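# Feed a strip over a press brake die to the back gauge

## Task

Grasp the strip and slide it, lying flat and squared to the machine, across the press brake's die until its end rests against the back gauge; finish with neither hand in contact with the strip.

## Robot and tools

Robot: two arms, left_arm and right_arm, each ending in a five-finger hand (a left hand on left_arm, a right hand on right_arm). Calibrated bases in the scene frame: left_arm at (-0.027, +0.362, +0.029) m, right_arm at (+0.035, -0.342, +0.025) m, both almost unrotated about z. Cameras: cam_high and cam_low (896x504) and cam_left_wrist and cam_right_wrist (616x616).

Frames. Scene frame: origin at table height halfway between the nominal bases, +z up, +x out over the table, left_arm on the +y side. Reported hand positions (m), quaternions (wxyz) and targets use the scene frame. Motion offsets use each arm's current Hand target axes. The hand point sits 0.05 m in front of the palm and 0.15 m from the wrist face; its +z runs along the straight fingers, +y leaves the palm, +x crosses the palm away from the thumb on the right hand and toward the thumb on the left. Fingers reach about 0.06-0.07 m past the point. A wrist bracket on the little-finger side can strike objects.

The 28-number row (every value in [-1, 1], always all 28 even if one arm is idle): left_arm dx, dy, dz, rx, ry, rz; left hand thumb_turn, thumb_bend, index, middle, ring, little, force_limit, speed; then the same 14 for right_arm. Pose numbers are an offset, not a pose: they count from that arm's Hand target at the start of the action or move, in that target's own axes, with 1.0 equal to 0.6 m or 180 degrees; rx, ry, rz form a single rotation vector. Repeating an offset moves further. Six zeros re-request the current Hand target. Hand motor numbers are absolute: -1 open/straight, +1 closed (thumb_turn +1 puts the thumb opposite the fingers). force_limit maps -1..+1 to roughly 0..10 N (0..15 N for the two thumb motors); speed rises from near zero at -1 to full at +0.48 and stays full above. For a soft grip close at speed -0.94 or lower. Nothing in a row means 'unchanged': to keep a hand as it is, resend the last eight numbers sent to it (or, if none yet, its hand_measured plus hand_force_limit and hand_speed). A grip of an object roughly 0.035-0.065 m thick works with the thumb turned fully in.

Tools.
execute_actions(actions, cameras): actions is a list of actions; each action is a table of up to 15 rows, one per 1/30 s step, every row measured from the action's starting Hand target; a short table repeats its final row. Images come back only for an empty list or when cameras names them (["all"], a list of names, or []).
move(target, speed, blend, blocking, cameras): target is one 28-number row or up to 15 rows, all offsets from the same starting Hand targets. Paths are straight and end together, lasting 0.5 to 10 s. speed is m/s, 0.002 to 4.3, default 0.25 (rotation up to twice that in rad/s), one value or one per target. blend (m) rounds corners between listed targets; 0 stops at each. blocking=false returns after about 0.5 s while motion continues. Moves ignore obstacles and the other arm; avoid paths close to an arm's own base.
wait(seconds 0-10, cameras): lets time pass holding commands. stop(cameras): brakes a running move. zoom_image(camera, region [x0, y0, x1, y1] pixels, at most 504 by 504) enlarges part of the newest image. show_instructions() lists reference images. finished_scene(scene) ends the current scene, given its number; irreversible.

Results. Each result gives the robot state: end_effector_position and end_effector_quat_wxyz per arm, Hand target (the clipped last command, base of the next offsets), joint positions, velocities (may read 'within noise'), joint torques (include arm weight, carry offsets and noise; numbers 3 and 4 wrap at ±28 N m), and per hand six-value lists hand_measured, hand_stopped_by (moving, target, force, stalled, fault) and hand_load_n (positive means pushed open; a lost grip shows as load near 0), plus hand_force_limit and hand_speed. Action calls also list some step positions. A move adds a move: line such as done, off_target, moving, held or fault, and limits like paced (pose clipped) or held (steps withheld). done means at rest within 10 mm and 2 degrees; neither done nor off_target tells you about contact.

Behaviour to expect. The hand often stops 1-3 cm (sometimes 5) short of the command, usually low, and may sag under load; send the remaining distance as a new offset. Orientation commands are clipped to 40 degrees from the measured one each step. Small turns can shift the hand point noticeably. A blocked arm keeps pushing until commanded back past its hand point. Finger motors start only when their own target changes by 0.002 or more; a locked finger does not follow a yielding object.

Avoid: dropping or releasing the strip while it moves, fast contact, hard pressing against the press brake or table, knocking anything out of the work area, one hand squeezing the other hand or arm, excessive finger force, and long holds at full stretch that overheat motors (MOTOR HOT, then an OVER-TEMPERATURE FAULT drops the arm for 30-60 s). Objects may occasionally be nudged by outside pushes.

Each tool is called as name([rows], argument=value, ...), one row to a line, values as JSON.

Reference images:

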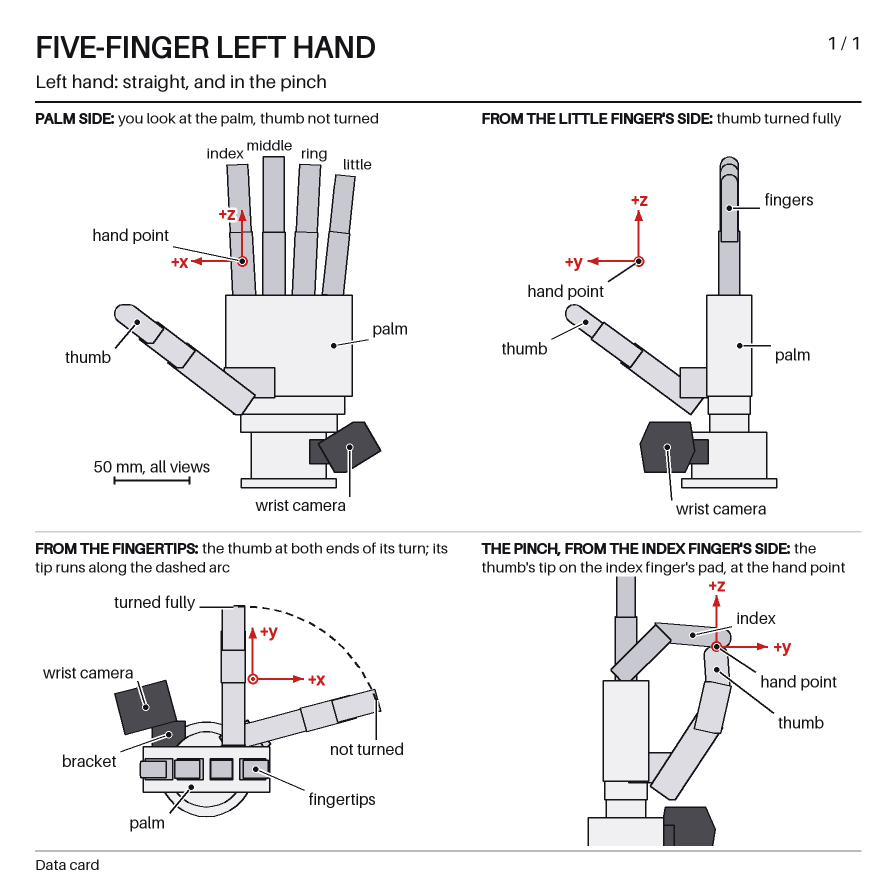

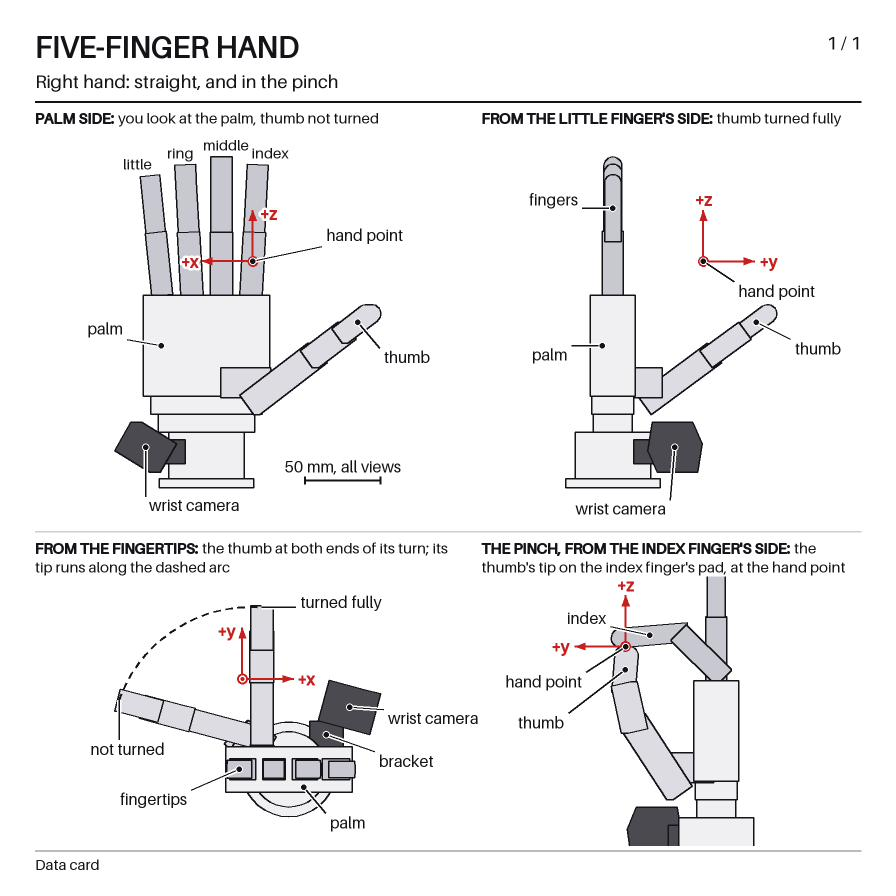

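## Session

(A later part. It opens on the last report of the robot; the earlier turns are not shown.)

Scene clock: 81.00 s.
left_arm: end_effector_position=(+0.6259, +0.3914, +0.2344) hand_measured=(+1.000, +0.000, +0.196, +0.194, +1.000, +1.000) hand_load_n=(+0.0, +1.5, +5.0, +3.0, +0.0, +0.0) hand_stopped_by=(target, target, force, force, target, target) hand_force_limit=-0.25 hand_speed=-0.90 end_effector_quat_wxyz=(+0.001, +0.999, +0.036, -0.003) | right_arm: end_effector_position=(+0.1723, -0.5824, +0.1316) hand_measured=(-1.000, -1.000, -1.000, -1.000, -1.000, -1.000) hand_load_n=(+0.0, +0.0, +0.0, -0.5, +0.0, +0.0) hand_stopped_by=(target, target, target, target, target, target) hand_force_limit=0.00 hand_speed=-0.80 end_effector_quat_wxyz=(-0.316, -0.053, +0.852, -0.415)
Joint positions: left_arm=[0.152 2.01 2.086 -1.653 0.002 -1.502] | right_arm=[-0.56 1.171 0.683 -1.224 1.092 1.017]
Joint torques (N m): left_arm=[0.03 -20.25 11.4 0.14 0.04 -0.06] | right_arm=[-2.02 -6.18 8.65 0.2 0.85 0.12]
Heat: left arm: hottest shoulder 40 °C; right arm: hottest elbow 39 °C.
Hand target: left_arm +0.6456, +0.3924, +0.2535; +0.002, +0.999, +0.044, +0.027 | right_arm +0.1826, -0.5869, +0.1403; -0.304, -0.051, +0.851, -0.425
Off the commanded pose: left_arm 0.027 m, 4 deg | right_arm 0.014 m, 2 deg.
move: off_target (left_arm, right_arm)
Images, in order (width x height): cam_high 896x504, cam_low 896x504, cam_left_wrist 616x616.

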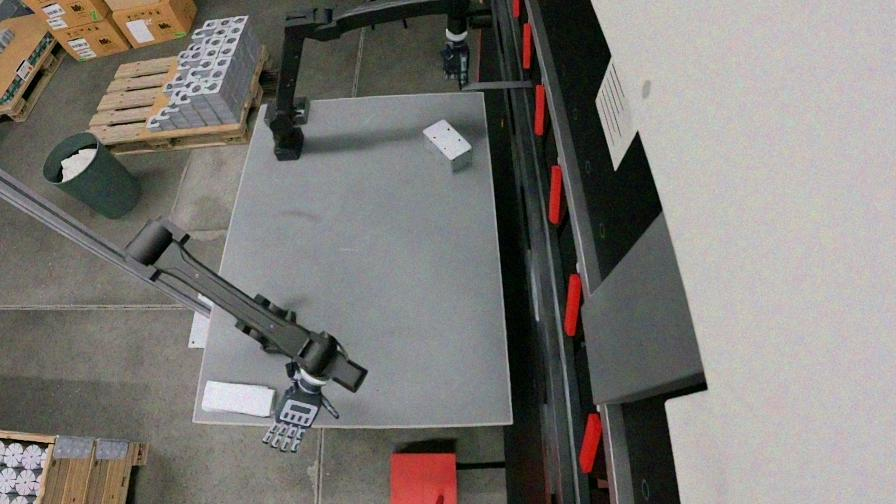

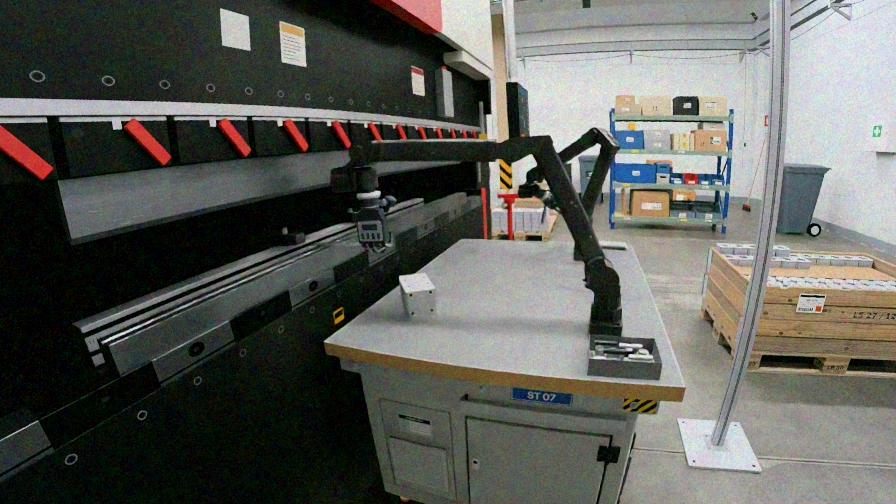

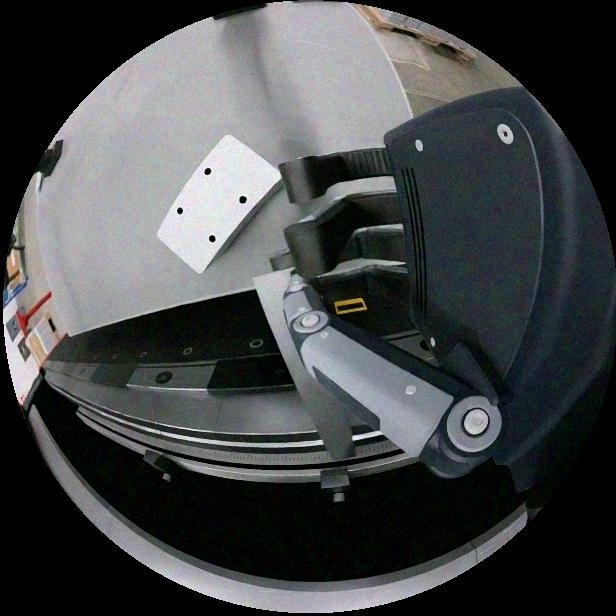

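move(target=[0.049,0.018,-0.006,0,0.004,0.013,1,0.0,0.7,0.75,1,1,-0.25,-0.9,0,0,0,0,0,0,-1,-1,-1,-1,-1,-1,0,-0.8], speed=0.05, cameras=["cam_low","cam_high","cam_left_wrist"])

zoom_image(camera="cam_high", region=[440, 50, 560, 110])

zoom_image(camera="cam_left_wrist", region=[280, 420, 380, 500])

zoom_image(camera="cam_low", region=[290, 205, 420, 265])

Scene clock: 83.37 s.
left_arm: end_effector_position=(+0.6611, +0.3847, +0.2367) hand_measured=(+1.000, +0.000, +0.196, +0.194, +1.000, +1.000) hand_load_n=(+0.0, +1.5, +7.5, +2.5, +0.0, +0.0) hand_stopped_by=(target, target, force, force, target, target) hand_force_limit=-0.25 hand_speed=-0.90 end_effector_quat_wxyz=(+0.000, +1.000, +0.027, +0.011) | right_arm: end_effector_position=(+0.1723, -0.5824, +0.1316) hand_measured=(-1.000, -1.000, -1.000, -1.000, -1.000, -1.000) hand_load_n=(+0.0, +0.0, +0.0, +0.0, +0.0, +0.0) hand_stopped_by=(target, target, target, target, target, target) hand_force_limit=0.00 hand_speed=-0.80 end_effector_quat_wxyz=(-0.316, -0.053, +0.852, -0.415)
Joint positions: left_arm=[0.135 2.111 2.254 -1.693 0.002 -1.501] | right_arm=[-0.56 1.171 0.683 -1.224 1.092 1.017]
Joint torques (N m): left_arm=[-0.03 -21.6 11.62 -0.2 0.07 0.12] | right_arm=[-2.02 -6.18 8.65 0.2 0.84 0.12]
Heat: left arm: hottest shoulder 40 °C; right arm: hottest elbow 39 °C.
Hand target: left_arm +0.6756, +0.3843, +0.2587; +0.001, +0.999, +0.024, +0.033 | right_arm +0.1826, -0.5869, +0.1403; -0.304, -0.051, +0.851, -0.425
Off the commanded pose: left_arm 0.026 m, 3 deg | right_arm 0.014 m, 2 deg.
joint sent to its limit (left arm) — joint 4 (wrist pitch), lower limit. The joint targets are off in position, not in orientation.
move: off_target (left_arm, right_arm)
Images, in order (width x height): cam_high 896x504, cam_low 896x504, cam_left_wrist 616x616.

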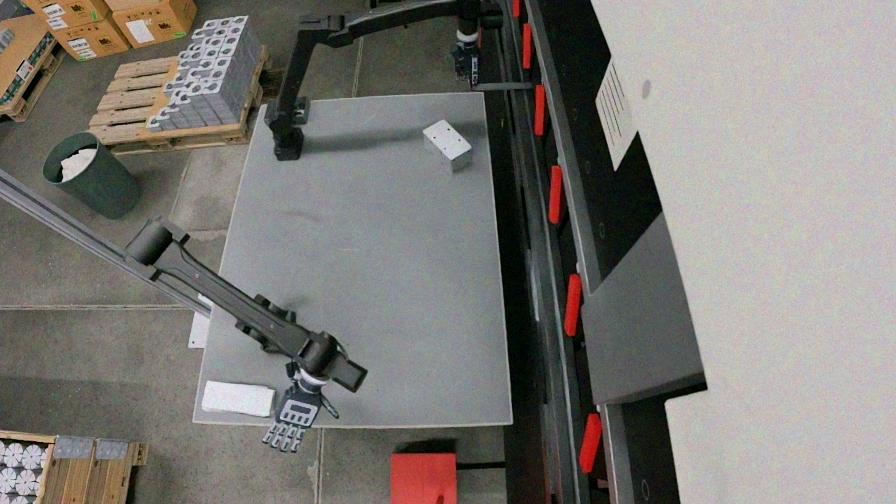

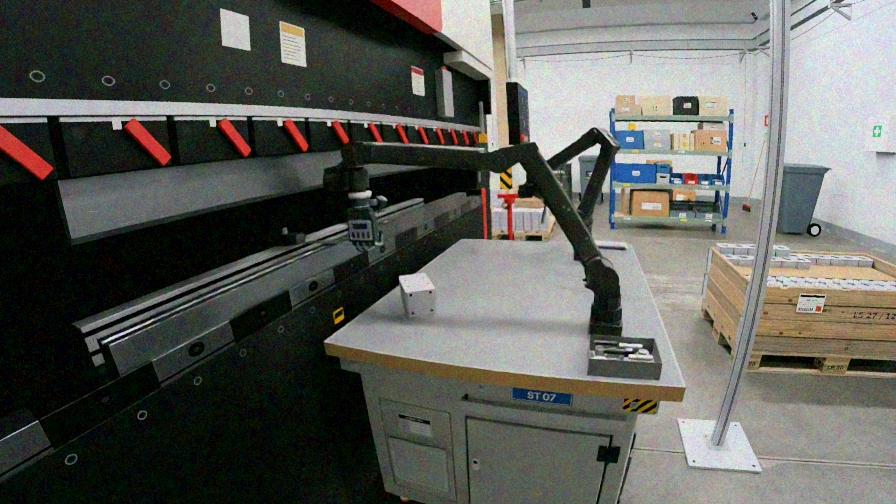

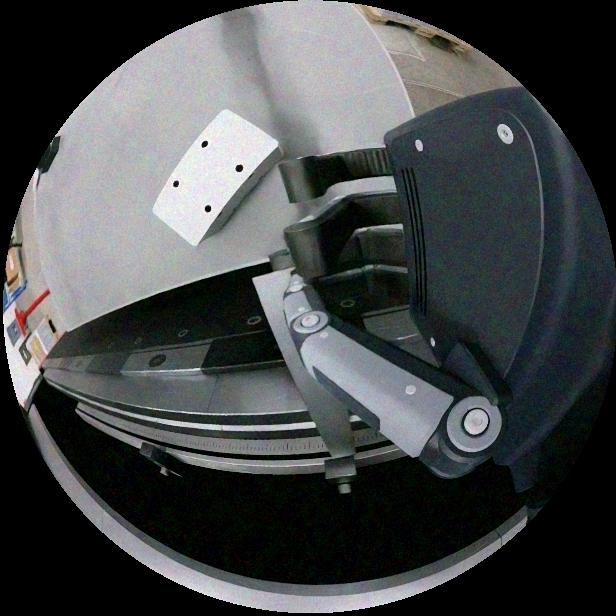

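Scaled by 4.200 from the camera's 896x504 image, which has a finer 1280x720 frame.

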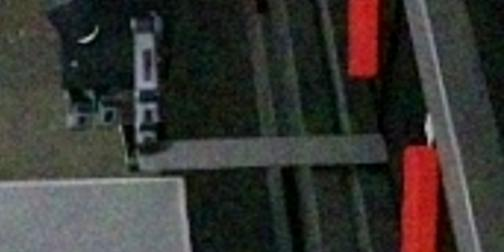

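Scaled by 5.040 from the camera's 616x616 image, which has a finer 880x880 frame.

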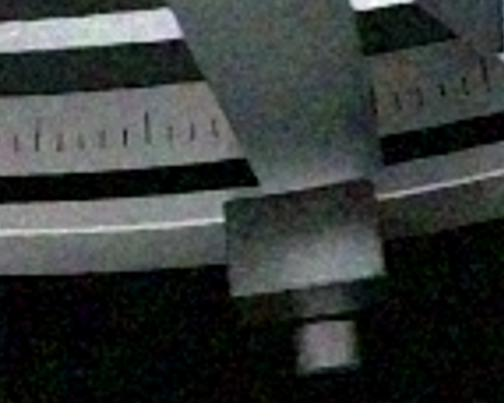

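Scaled by 3.877 from the camera's 896x504 image, which has a finer 1280x720 frame.

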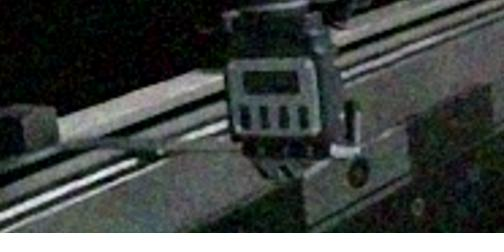

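move(target=[-0.004,0.0,0.018,0,-0.010,0,1,0.0,0.7,0.75,1,1,-0.25,-0.9,0,0,0,0,0,0,-1,-1,-1,-1,-1,-1,0,-0.8], speed=0.04, cameras=["cam_low","cam_high","cam_left_wrist"])

zoom_image(camera="cam_high", region=[440, 50, 560, 110])

zoom_image(camera="cam_left_wrist", region=[280, 420, 380, 500])

zoom_image(camera="cam_low", region=[290, 205, 420, 265])

Scene clock: 84.93 s.
left_arm: end_effector_position=(+0.6617, +0.3847, +0.2316) hand_measured=(+1.000, +0.000, +0.196, +0.194, +1.000, +1.000) hand_load_n=(+0.5, +1.5, +5.0, +3.0, +0.0, +0.0) hand_stopped_by=(target, target, force, force, target, target) hand_force_limit=-0.25 hand_speed=-0.90 end_effector_quat_wxyz=(+0.000, +1.000, +0.027, +0.007) | right_arm: end_effector_position=(+0.1723, -0.5824, +0.1316) hand_measured=(-1.000, -1.000, -1.000, -1.000, -1.000, -1.000) hand_load_n=(+0.0, +0.0, +0.0, +0.0, +0.0, +0.0) hand_stopped_by=(target, target, target, target, target, target) hand_force_limit=0.00 hand_speed=-0.80 end_effector_quat_wxyz=(-0.316, -0.053, +0.852, -0.415)
Joint positions: left_arm=[0.135 2.119 2.254 -1.693 0.002 -1.501] | right_arm=[-0.56 1.171 0.683 -1.224 1.092 1.017]
Joint torques (N m): left_arm=[-0.21 -21.95 10.73 -0.25 0.04 0.12] | right_arm=[-2.02 -6.18 8.66 0.2 0.84 0.12]
Heat: left arm: hottest shoulder 40 °C; right arm: hottest elbow 39 °C.
Hand target: left_arm +0.6739, +0.3842, +0.2478; +0.001, +1.000, +0.024, +0.017 | right_arm +0.1826, -0.5869, +0.1403; -0.304, -0.051, +0.851, -0.425
Off the commanded pose: left_arm 0.020 m, 1 deg | right_arm 0.014 m, 2 deg.
joint sent to its limit (left arm) — joint 4 (wrist pitch), lower limit. The joint targets are off in position, not in orientation.
move: off_target (left_arm, right_arm)
Images, in order (width x height): cam_high 896x504, cam_low 896x504, cam_left_wrist 616x616.

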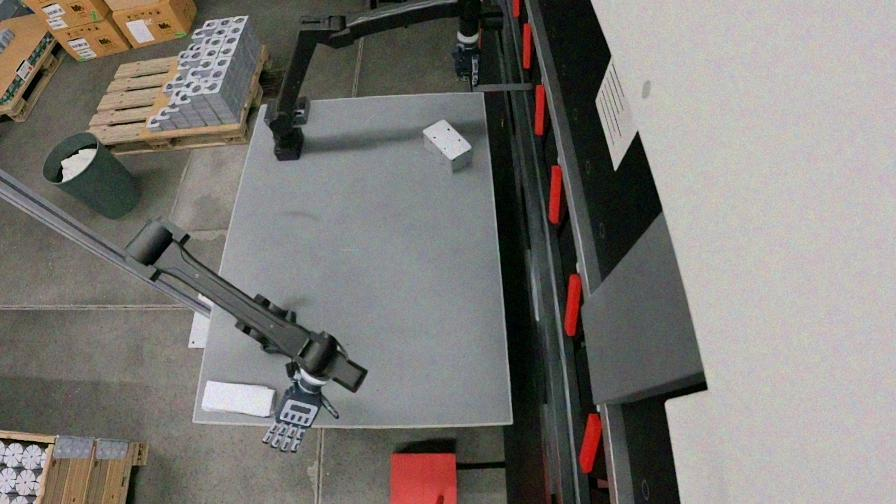

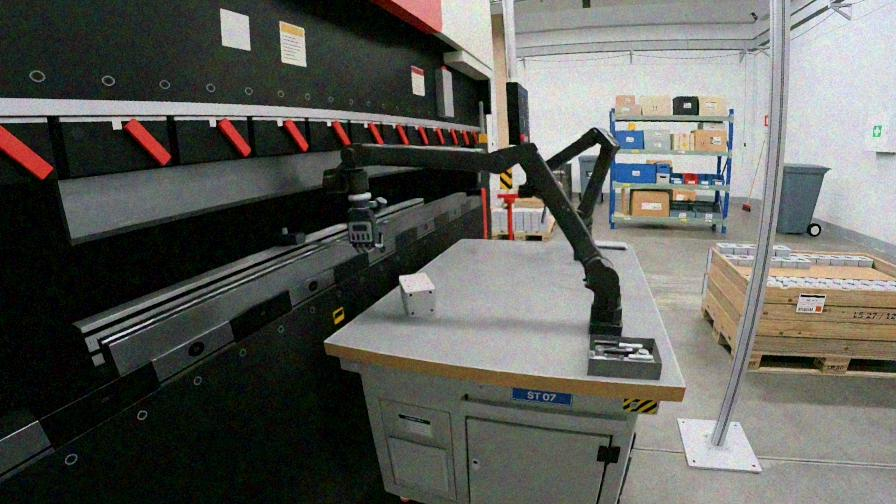

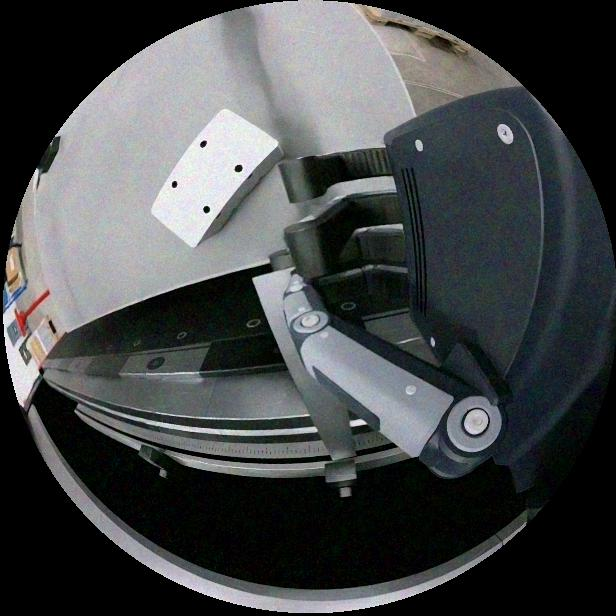

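Scaled by 4.200 from the camera's 896x504 image, which has a finer 1280x720 frame.

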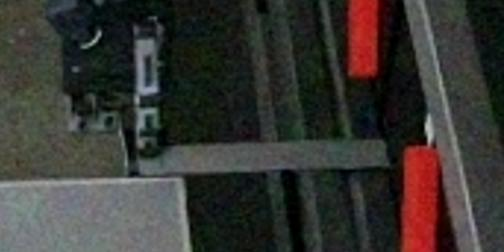

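Scaled by 5.040 from the camera's 616x616 image, which has a finer 880x880 frame.

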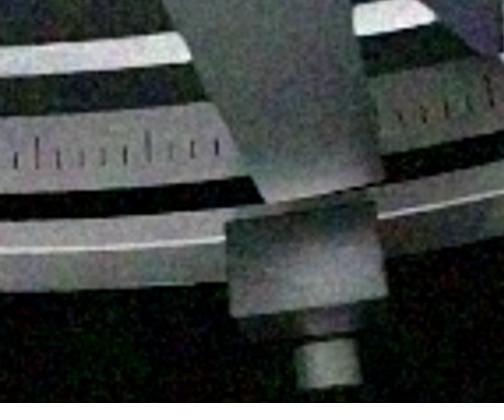

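Scaled by 3.877 from the camera's 896x504 image, which has a finer 1280x720 frame.

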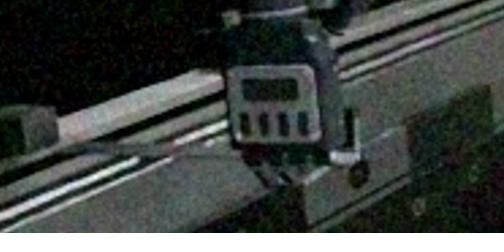

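move(target=[0.02,0.012,0.004,0,-0.003,0,1,0.0,0.7,0.75,1,1,-0.25,-0.9,0,0,0,0,0,0,-1,-1,-1,-1,-1,-1,0,-0.8], speed=0.04, cameras=["cam_low","cam_high","cam_left_wrist"])

zoom_image(camera="cam_high", region=[440, 50, 560, 110])

zoom_image(camera="cam_left_wrist", region=[280, 420, 380, 500])

zoom_image(camera="cam_low", region=[290, 205, 420, 265])

Scene clock: 86.57 s.
left_arm: end_effector_position=(+0.6718, +0.3799, +0.2297) hand_measured=(+1.000, +0.000, +0.196, +0.194, +1.000, +1.000) hand_load_n=(+0.0, +1.5, +4.5, +3.0, +0.0, +0.0) hand_stopped_by=(target, target, force, force, target, target) hand_force_limit=-0.25 hand_speed=-0.90 end_effector_quat_wxyz=(+0.000, +1.000, +0.029, +0.012) | right_arm: end_effector_position=(+0.1723, -0.5824, +0.1316) hand_measured=(-1.000, -1.000, -1.000, -1.000, -1.000, -1.000) hand_load_n=(+0.0, +0.0, +0.0, +0.0, +0.0, +0.0) hand_stopped_by=(target, target, target, target, target, target) hand_force_limit=0.00 hand_speed=-0.80 end_effector_quat_wxyz=(-0.316, -0.053, +0.852, -0.415)
Joint positions: left_arm=[0.126 2.143 2.29 -1.693 0.002 -1.513] | right_arm=[-0.56 1.171 0.683 -1.224 1.092 1.017]
Joint torques (N m): left_arm=[-0.56 -21.48 11.32 -0.25 0.08 -0.02] | right_arm=[-2.08 -6.18 8.66 0.2 0.85 0.11]
Heat: left arm: hottest shoulder 40 °C; right arm: hottest elbow 39 °C.
Hand target: left_arm +0.6863, +0.3775, +0.2458; +0.001, +1.000, +0.024, +0.012 | right_arm +0.1826, -0.5869, +0.1403; -0.304, -0.051, +0.851, -0.425
Off the commanded pose: left_arm 0.022 m, 1 deg | right_arm 0.014 m, 2 deg.
joint sent to its limit (left arm) — joint 4 (wrist pitch), lower limit. The joint targets are off in position, not in orientation.
move: off_target (left_arm, right_arm)
Images, in order (width x height): cam_high 896x504, cam_low 896x504, cam_left_wrist 616x616.

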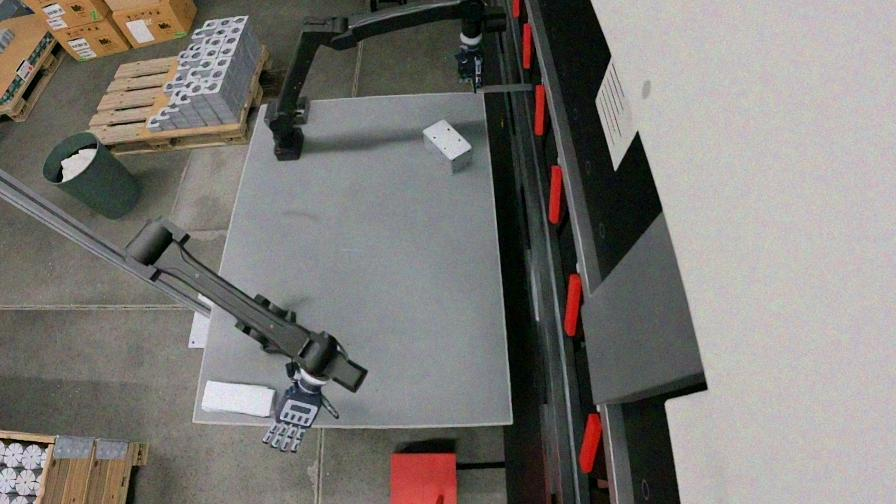

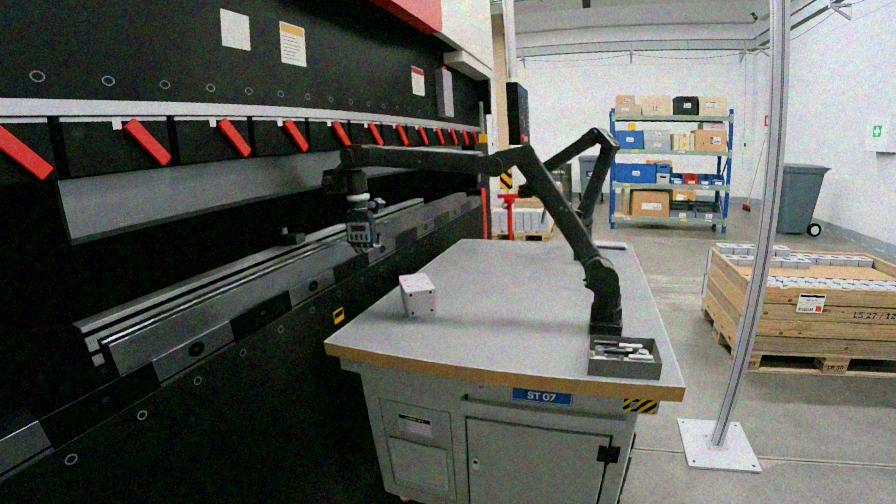

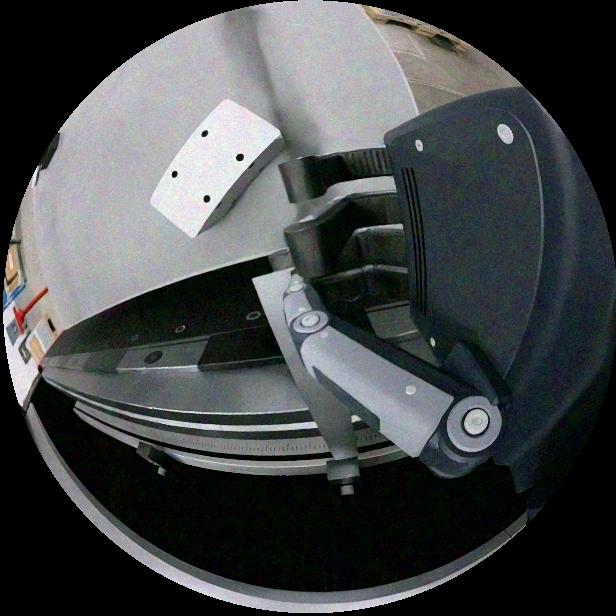

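Scaled by 4.200 from the camera's 896x504 image, which has a finer 1280x720 frame.

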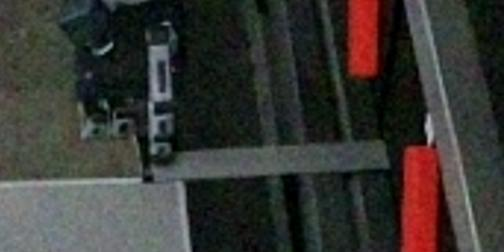

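Scaled by 5.040 from the camera's 616x616 image, which has a finer 880x880 frame.

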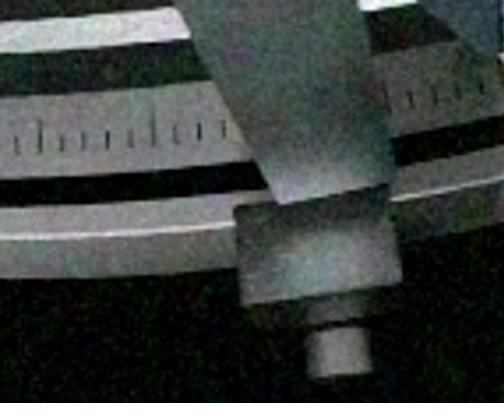

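Scaled by 3.877 from the camera's 896x504 image, which has a finer 1280x720 frame.

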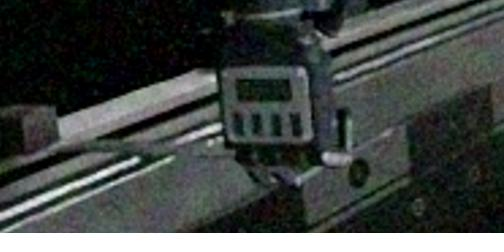

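zoom_image(camera="cam_left_wrist", region=[320, 440, 370, 490])

zoom_image(camera="cam_high", region=[465, 70, 545, 110])

Scaled by 10.080 from the camera's 616x616 image, which has a finer 880x880 frame.

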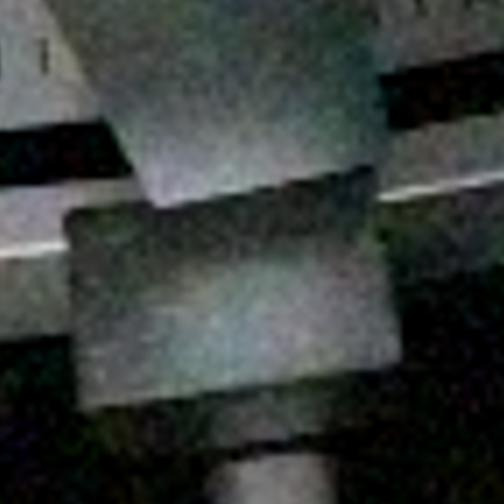

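Scaled by 6.300 from the camera's 896x504 image, which has a finer 1280x720 frame.

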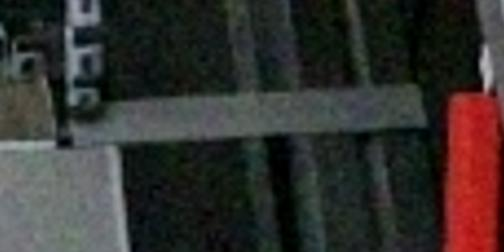

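move(target=[0.008,0.0,0.0,0,-0.008,0.012,1,0.0,0.7,0.75,1,1,-0.25,-0.9,0,0,0,0,0,0,-1,-1,-1,-1,-1,-1,0,-0.8], speed=0.04, cameras=["cam_low","cam_high","cam_left_wrist"])

zoom_image(camera="cam_high", region=[465, 70, 545, 110])

zoom_image(camera="cam_left_wrist", region=[320, 440, 370, 490])

zoom_image(camera="cam_low", region=[290, 205, 420, 265])

Scene clock: 88.80 s.
left_arm: end_effector_position=(+0.6774, +0.3799, +0.2296) hand_measured=(+1.000, +0.000, +0.196, +0.194, +1.000, +1.000) hand_load_n=(+0.0, +1.5, +4.5, +3.0, +0.0, +0.0) hand_stopped_by=(target, target, force, force, target, target) hand_force_limit=-0.25 hand_speed=-0.90 end_effector_quat_wxyz=(-0.001, +1.000, +0.018, +0.018) | right_arm: end_effector_position=(+0.1723, -0.5824, +0.1316) hand_measured=(-1.000, -1.000, -1.000, -1.000, -1.000, -1.000) hand_load_n=(+0.0, +0.0, +0.0, +0.0, +0.0, +0.0) hand_stopped_by=(target, target, target, target, target, target) hand_force_limit=0.00 hand_speed=-0.80 end_effector_quat_wxyz=(-0.316, -0.053, +0.852, -0.415)
Joint positions: left_arm=[0.126 2.16 2.317 -1.693 0.002 -1.492] | right_arm=[-0.56 1.171 0.683 -1.224 1.092 1.017]
Joint torques (N m): left_arm=[-0.03 -21.95 11.3 -0.18 0.14 0.12] | right_arm=[-2.02 -6.18 8.65 0.2 0.84 0.12]
Heat: left arm: hottest shoulder 40 °C; right arm: hottest elbow 39 °C.
Hand target: left_arm +0.6911, +0.3778, +0.2459; +0.001, +1.000, +0.005, +0.000 | right_arm +0.1826, -0.5869, +0.1403; -0.304, -0.051, +0.851, -0.425
Off the commanded pose: left_arm 0.021 m, 3 deg | right_arm 0.014 m, 2 deg.
joint sent to its limit (left arm) — joint 4 (wrist pitch), lower limit. The joint targets are off in position and orientation.
move: off_target (left_arm, right_arm)
Images, in order (width x height): cam_high 896x504, cam_low 896x504, cam_left_wrist 616x616.

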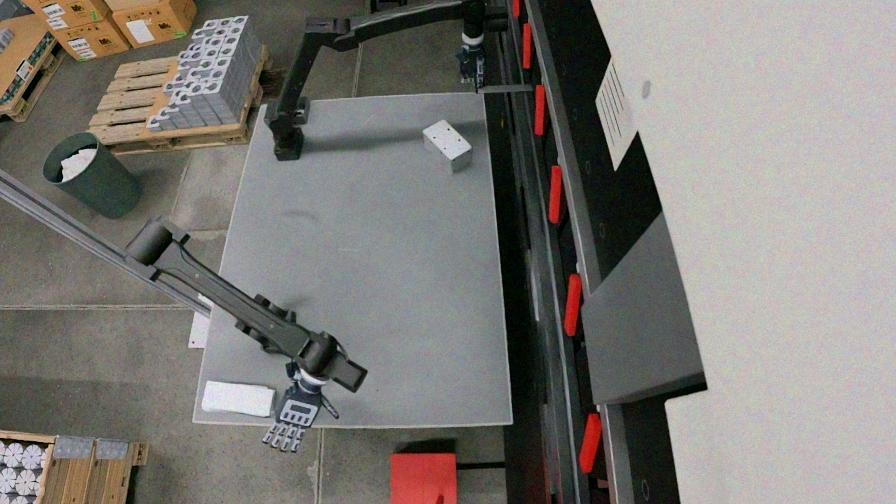

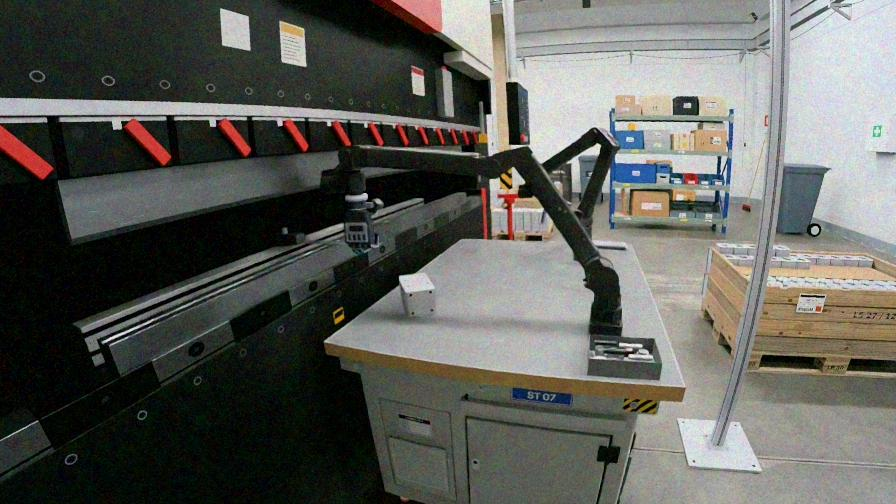

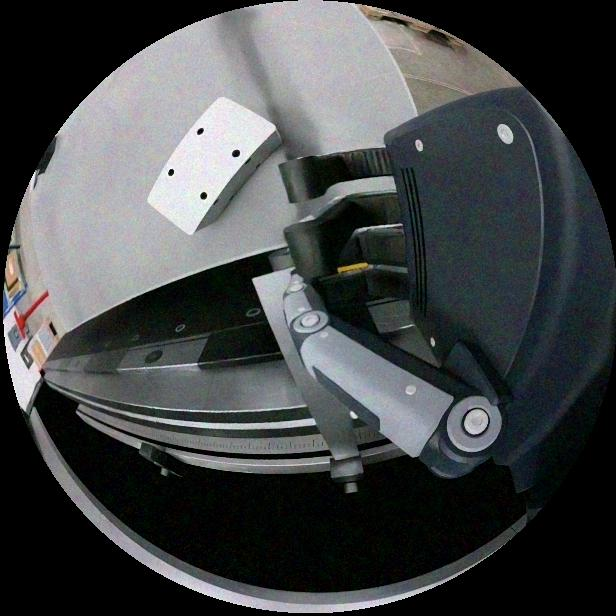

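Scaled by 6.300 from the camera's 896x504 image, which has a finer 1280x720 frame.

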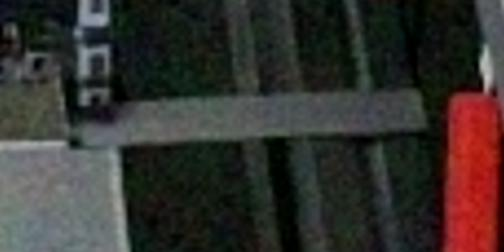

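Scaled by 10.080 from the camera's 616x616 image, which has a finer 880x880 frame.

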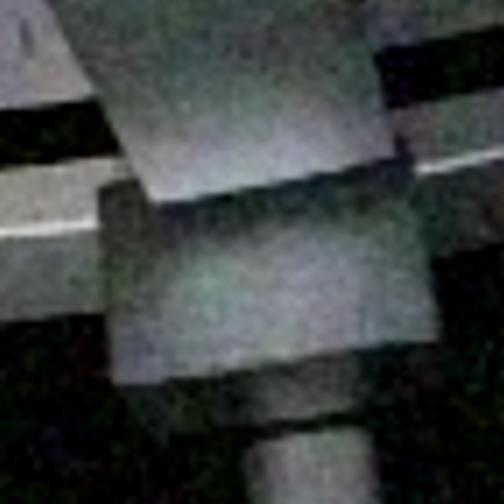

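Scaled by 3.877 from the camera's 896x504 image, which has a finer 1280x720 frame.

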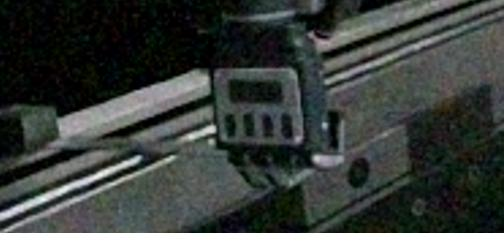

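move(target=[0.014,0.004,0.003,0,-0.004,0.004,1,0.0,0.7,0.75,1,1,-0.25,-0.9,0,0,0,0,0,0,-1,-1,-1,-1,-1,-1,0,-0.8], speed=0.04, cameras=["cam_low","cam_high","cam_left_wrist"])

zoom_image(camera="cam_high", region=[465, 70, 545, 110])

zoom_image(camera="cam_left_wrist", region=[320, 440, 370, 490])

zoom_image(camera="cam_low", region=[290, 205, 420, 265])

Scene clock: 90.93 s.
left_arm: end_effector_position=(+0.6853, +0.3783, +0.2284) hand_measured=(+1.000, +0.000, +0.196, +0.194, +1.000, +1.000) hand_load_n=(+0.0, +1.5, +4.5, +3.5, +0.0, +0.0) hand_stopped_by=(target, target, force, force, target, target) hand_force_limit=-0.25 hand_speed=-0.90 end_effector_quat_wxyz=(-0.002, +1.000, +0.009, +0.024) | right_arm: end_effector_position=(+0.1723, -0.5824, +0.1316) hand_measured=(-1.000, -1.000, -1.000, -1.000, -1.000, -1.000) hand_load_n=(+0.0, +0.0, +0.0, +0.0, +0.0, +0.0) hand_stopped_by=(target, target, target, target, target, target) hand_force_limit=0.00 hand_speed=-0.80 end_effector_quat_wxyz=(-0.316, -0.053, +0.852, -0.415)
Joint positions: left_arm=[0.123 2.183 2.352 -1.693 0.002 -1.476] | right_arm=[-0.56 1.171 0.683 -1.224 1.092 1.017]
Joint torques (N m): left_arm=[-0.32 -22.3 11.3 -0.17 0.16 0.11] | right_arm=[-2.02 -6.12 8.66 0.2 0.85 0.12]
Heat: left arm: hottest shoulder 40 °C; right arm: hottest elbow 39 °C.
Hand target: left_arm +0.6995, +0.3754, +0.2441; +0.001, +1.000, -0.002, -0.006 | right_arm +0.1826, -0.5869, +0.1403; -0.304, -0.051, +0.851, -0.425
Off the commanded pose: left_arm 0.021 m, 4 deg | right_arm 0.014 m, 2 deg.
joint sent to its limit (left arm) — joint 4 (wrist pitch), lower limit. The joint targets are off in position and orientation.
move: off_target (left_arm, right_arm)
Images, in order (width x height): cam_high 896x504, cam_low 896x504, cam_left_wrist 616x616.

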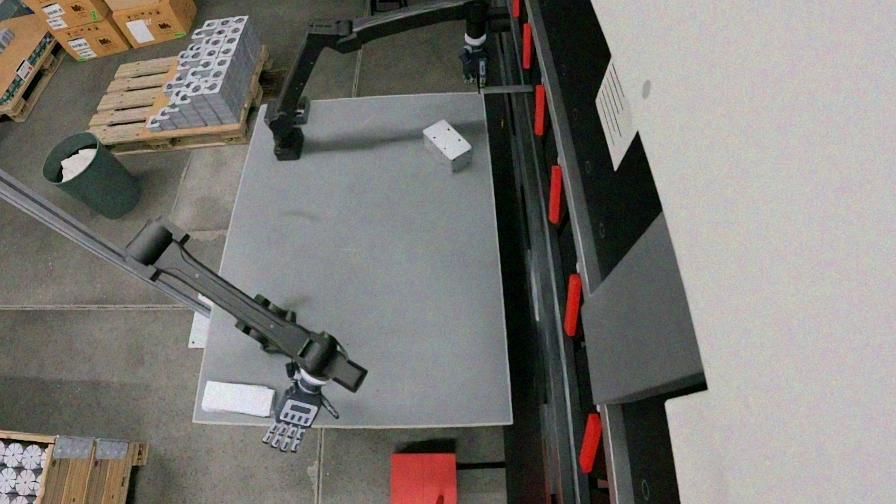

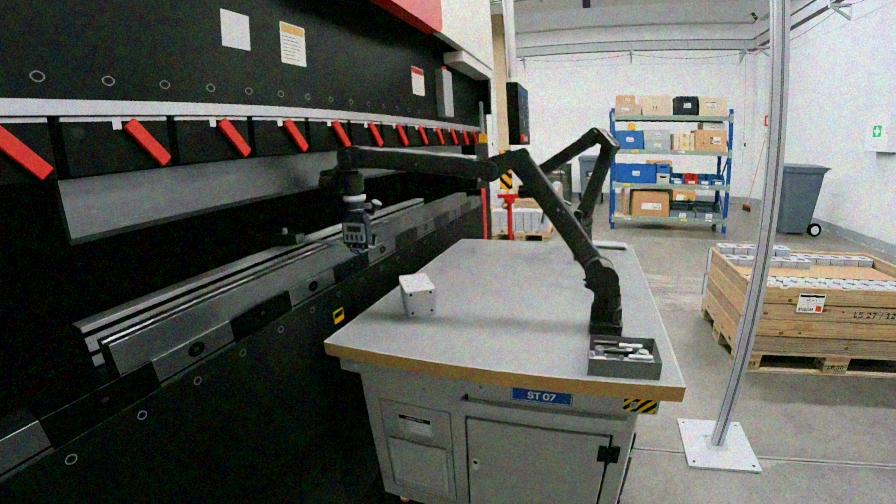

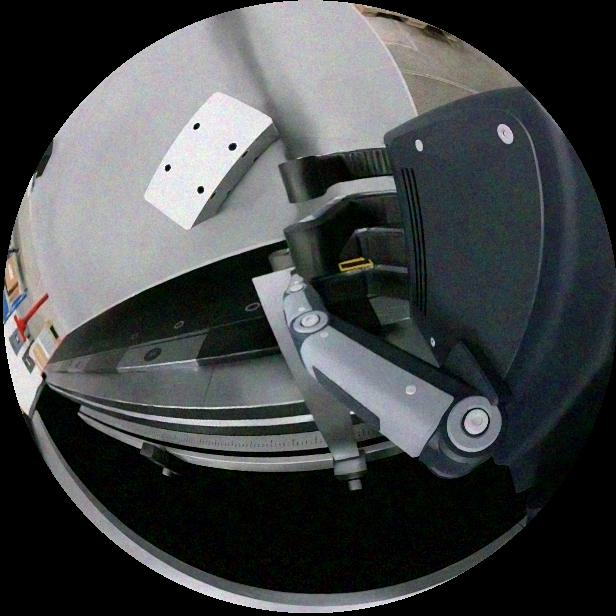

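Scaled by 6.300 from the camera's 896x504 image, which has a finer 1280x720 frame.

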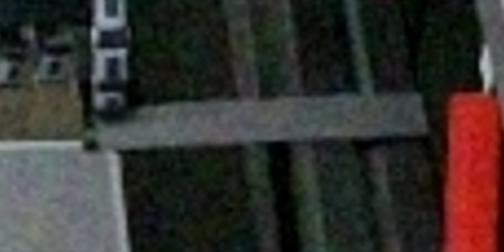

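Scaled by 10.080 from the camera's 616x616 image, which has a finer 880x880 frame.

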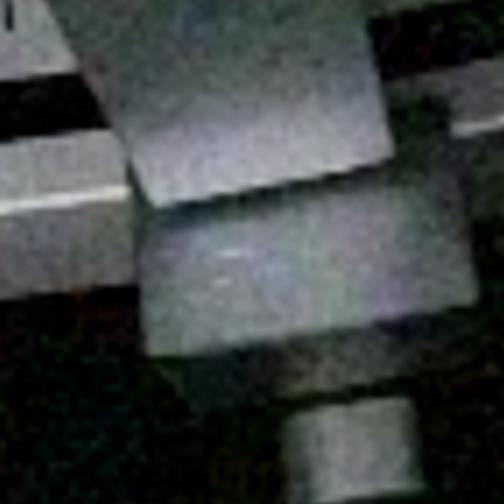

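Scaled by 3.877 from the camera's 896x504 image, which has a finer 1280x720 frame.

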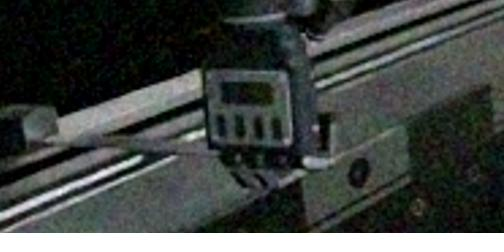

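move(target=[0.014,-0.002,0.004,0,0.0,-0.006,1,0.0,0.7,0.75,1,1,-0.25,-0.9,0,0,0,0,0,0,-1,-1,-1,-1,-1,-1,0,-0.8], speed=0.04, cameras=["cam_low","cam_high","cam_left_wrist"])

zoom_image(camera="cam_high", region=[465, 70, 545, 110])

zoom_image(camera="cam_left_wrist", region=[320, 440, 370, 490])

zoom_image(camera="cam_low", region=[280, 205, 380, 265])

Scene clock: 94.77 s.
left_arm: end_effector_position=(+0.6931, +0.3791, +0.2280) hand_measured=(+1.000, +0.000, +0.196, +0.194, +1.000, +1.000) hand_load_n=(+0.0, +1.0, +4.0, +3.5, +0.0, +0.0) hand_stopped_by=(target, target, force, force, target, target) hand_force_limit=-0.25 hand_speed=-0.90 end_effector_quat_wxyz=(-0.002, +1.000, +0.009, +0.030) | right_arm: end_effector_position=(+0.1723, -0.5824, +0.1316) hand_measured=(-1.000, -1.000, -1.000, -1.000, -1.000, -1.000) hand_load_n=(+0.0, +0.0, +0.0, +0.0, +0.0, +0.0) hand_stopped_by=(target, target, target, target, target, target) hand_force_limit=0.00 hand_speed=-0.80 end_effector_quat_wxyz=(-0.316, -0.053, +0.852, -0.415)
Joint positions: left_arm=[0.123 2.203 2.385 -1.693 0.002 -1.476] | right_arm=[-0.56 1.171 0.683 -1.224 1.092 1.017]
Joint torques (N m): left_arm=[-0.26 -21.95 11.21 -0.03 0.16 -0.06] | right_arm=[-2.02 -6.12 8.66 0.18 0.85 0.12]
Heat: left arm: hottest shoulder 40 °C; right arm: hottest elbow 40 °C.
Hand target: left_arm +0.7079, +0.3766, +0.2416; +0.001, +1.000, +0.008, -0.006 | right_arm +0.1826, -0.5869, +0.1403; -0.304, -0.051, +0.851, -0.425
Off the commanded pose: left_arm 0.020 m, 4 deg | right_arm 0.014 m, 2 deg.
joint sent to its limit (left arm) — joint 4 (wrist pitch), lower limit. The joint targets are off in position and orientation.
move: off_target (left_arm, right_arm)
Images, in order (width x height): cam_high 896x504, cam_low 896x504, cam_left_wrist 616x616.

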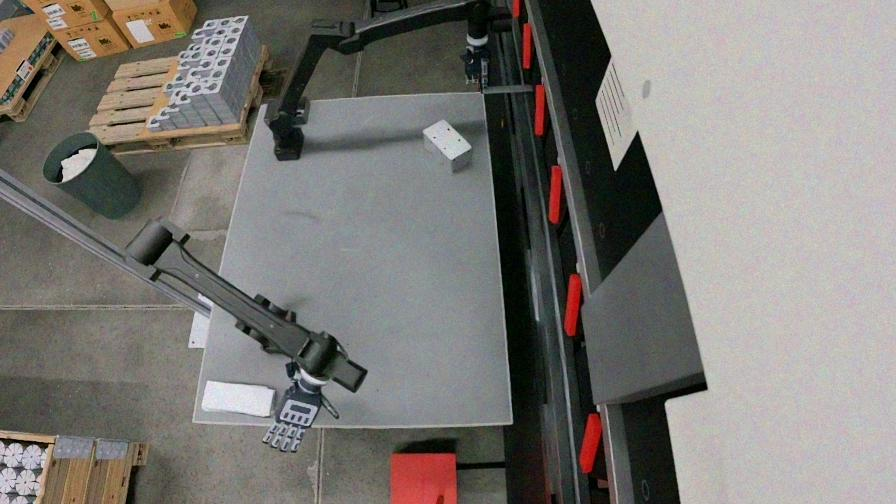

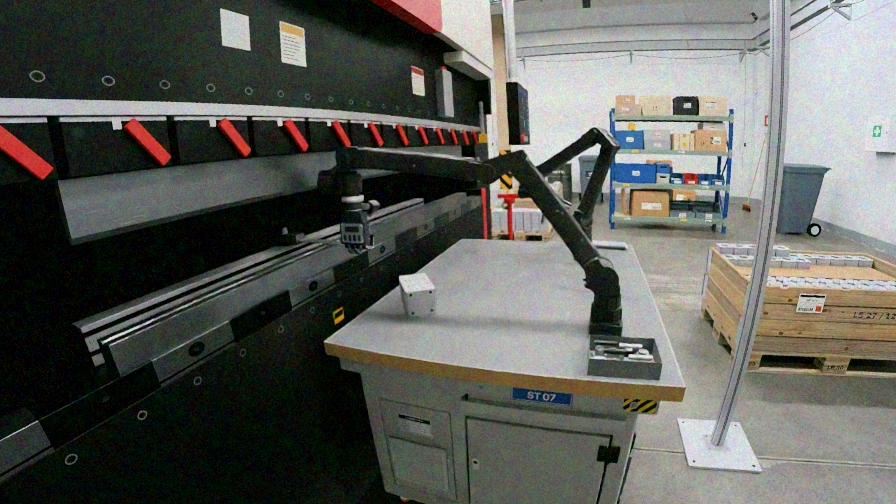

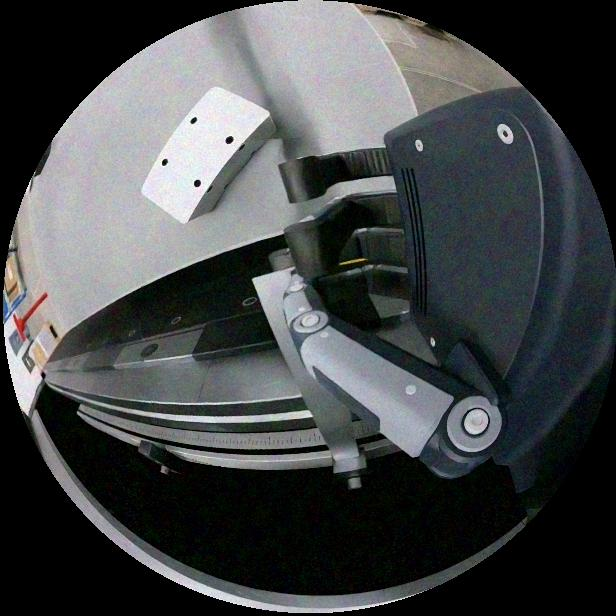

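Scaled by 6.300 from the camera's 896x504 image, which has a finer 1280x720 frame.

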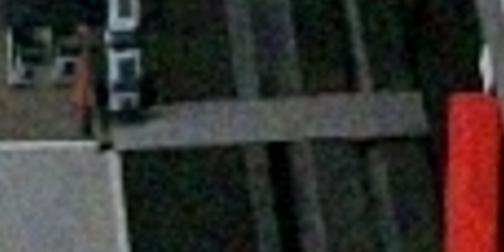

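Scaled by 10.080 from the camera's 616x616 image, which has a finer 880x880 frame.

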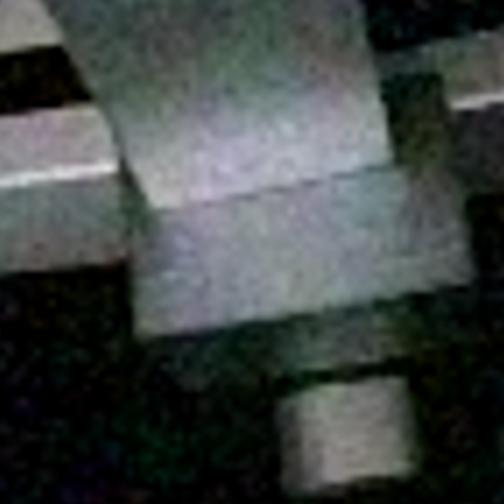

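Scaled by 5.040 from the camera's 896x504 image, which has a finer 1280x720 frame.

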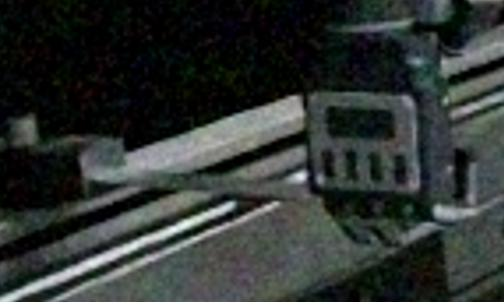

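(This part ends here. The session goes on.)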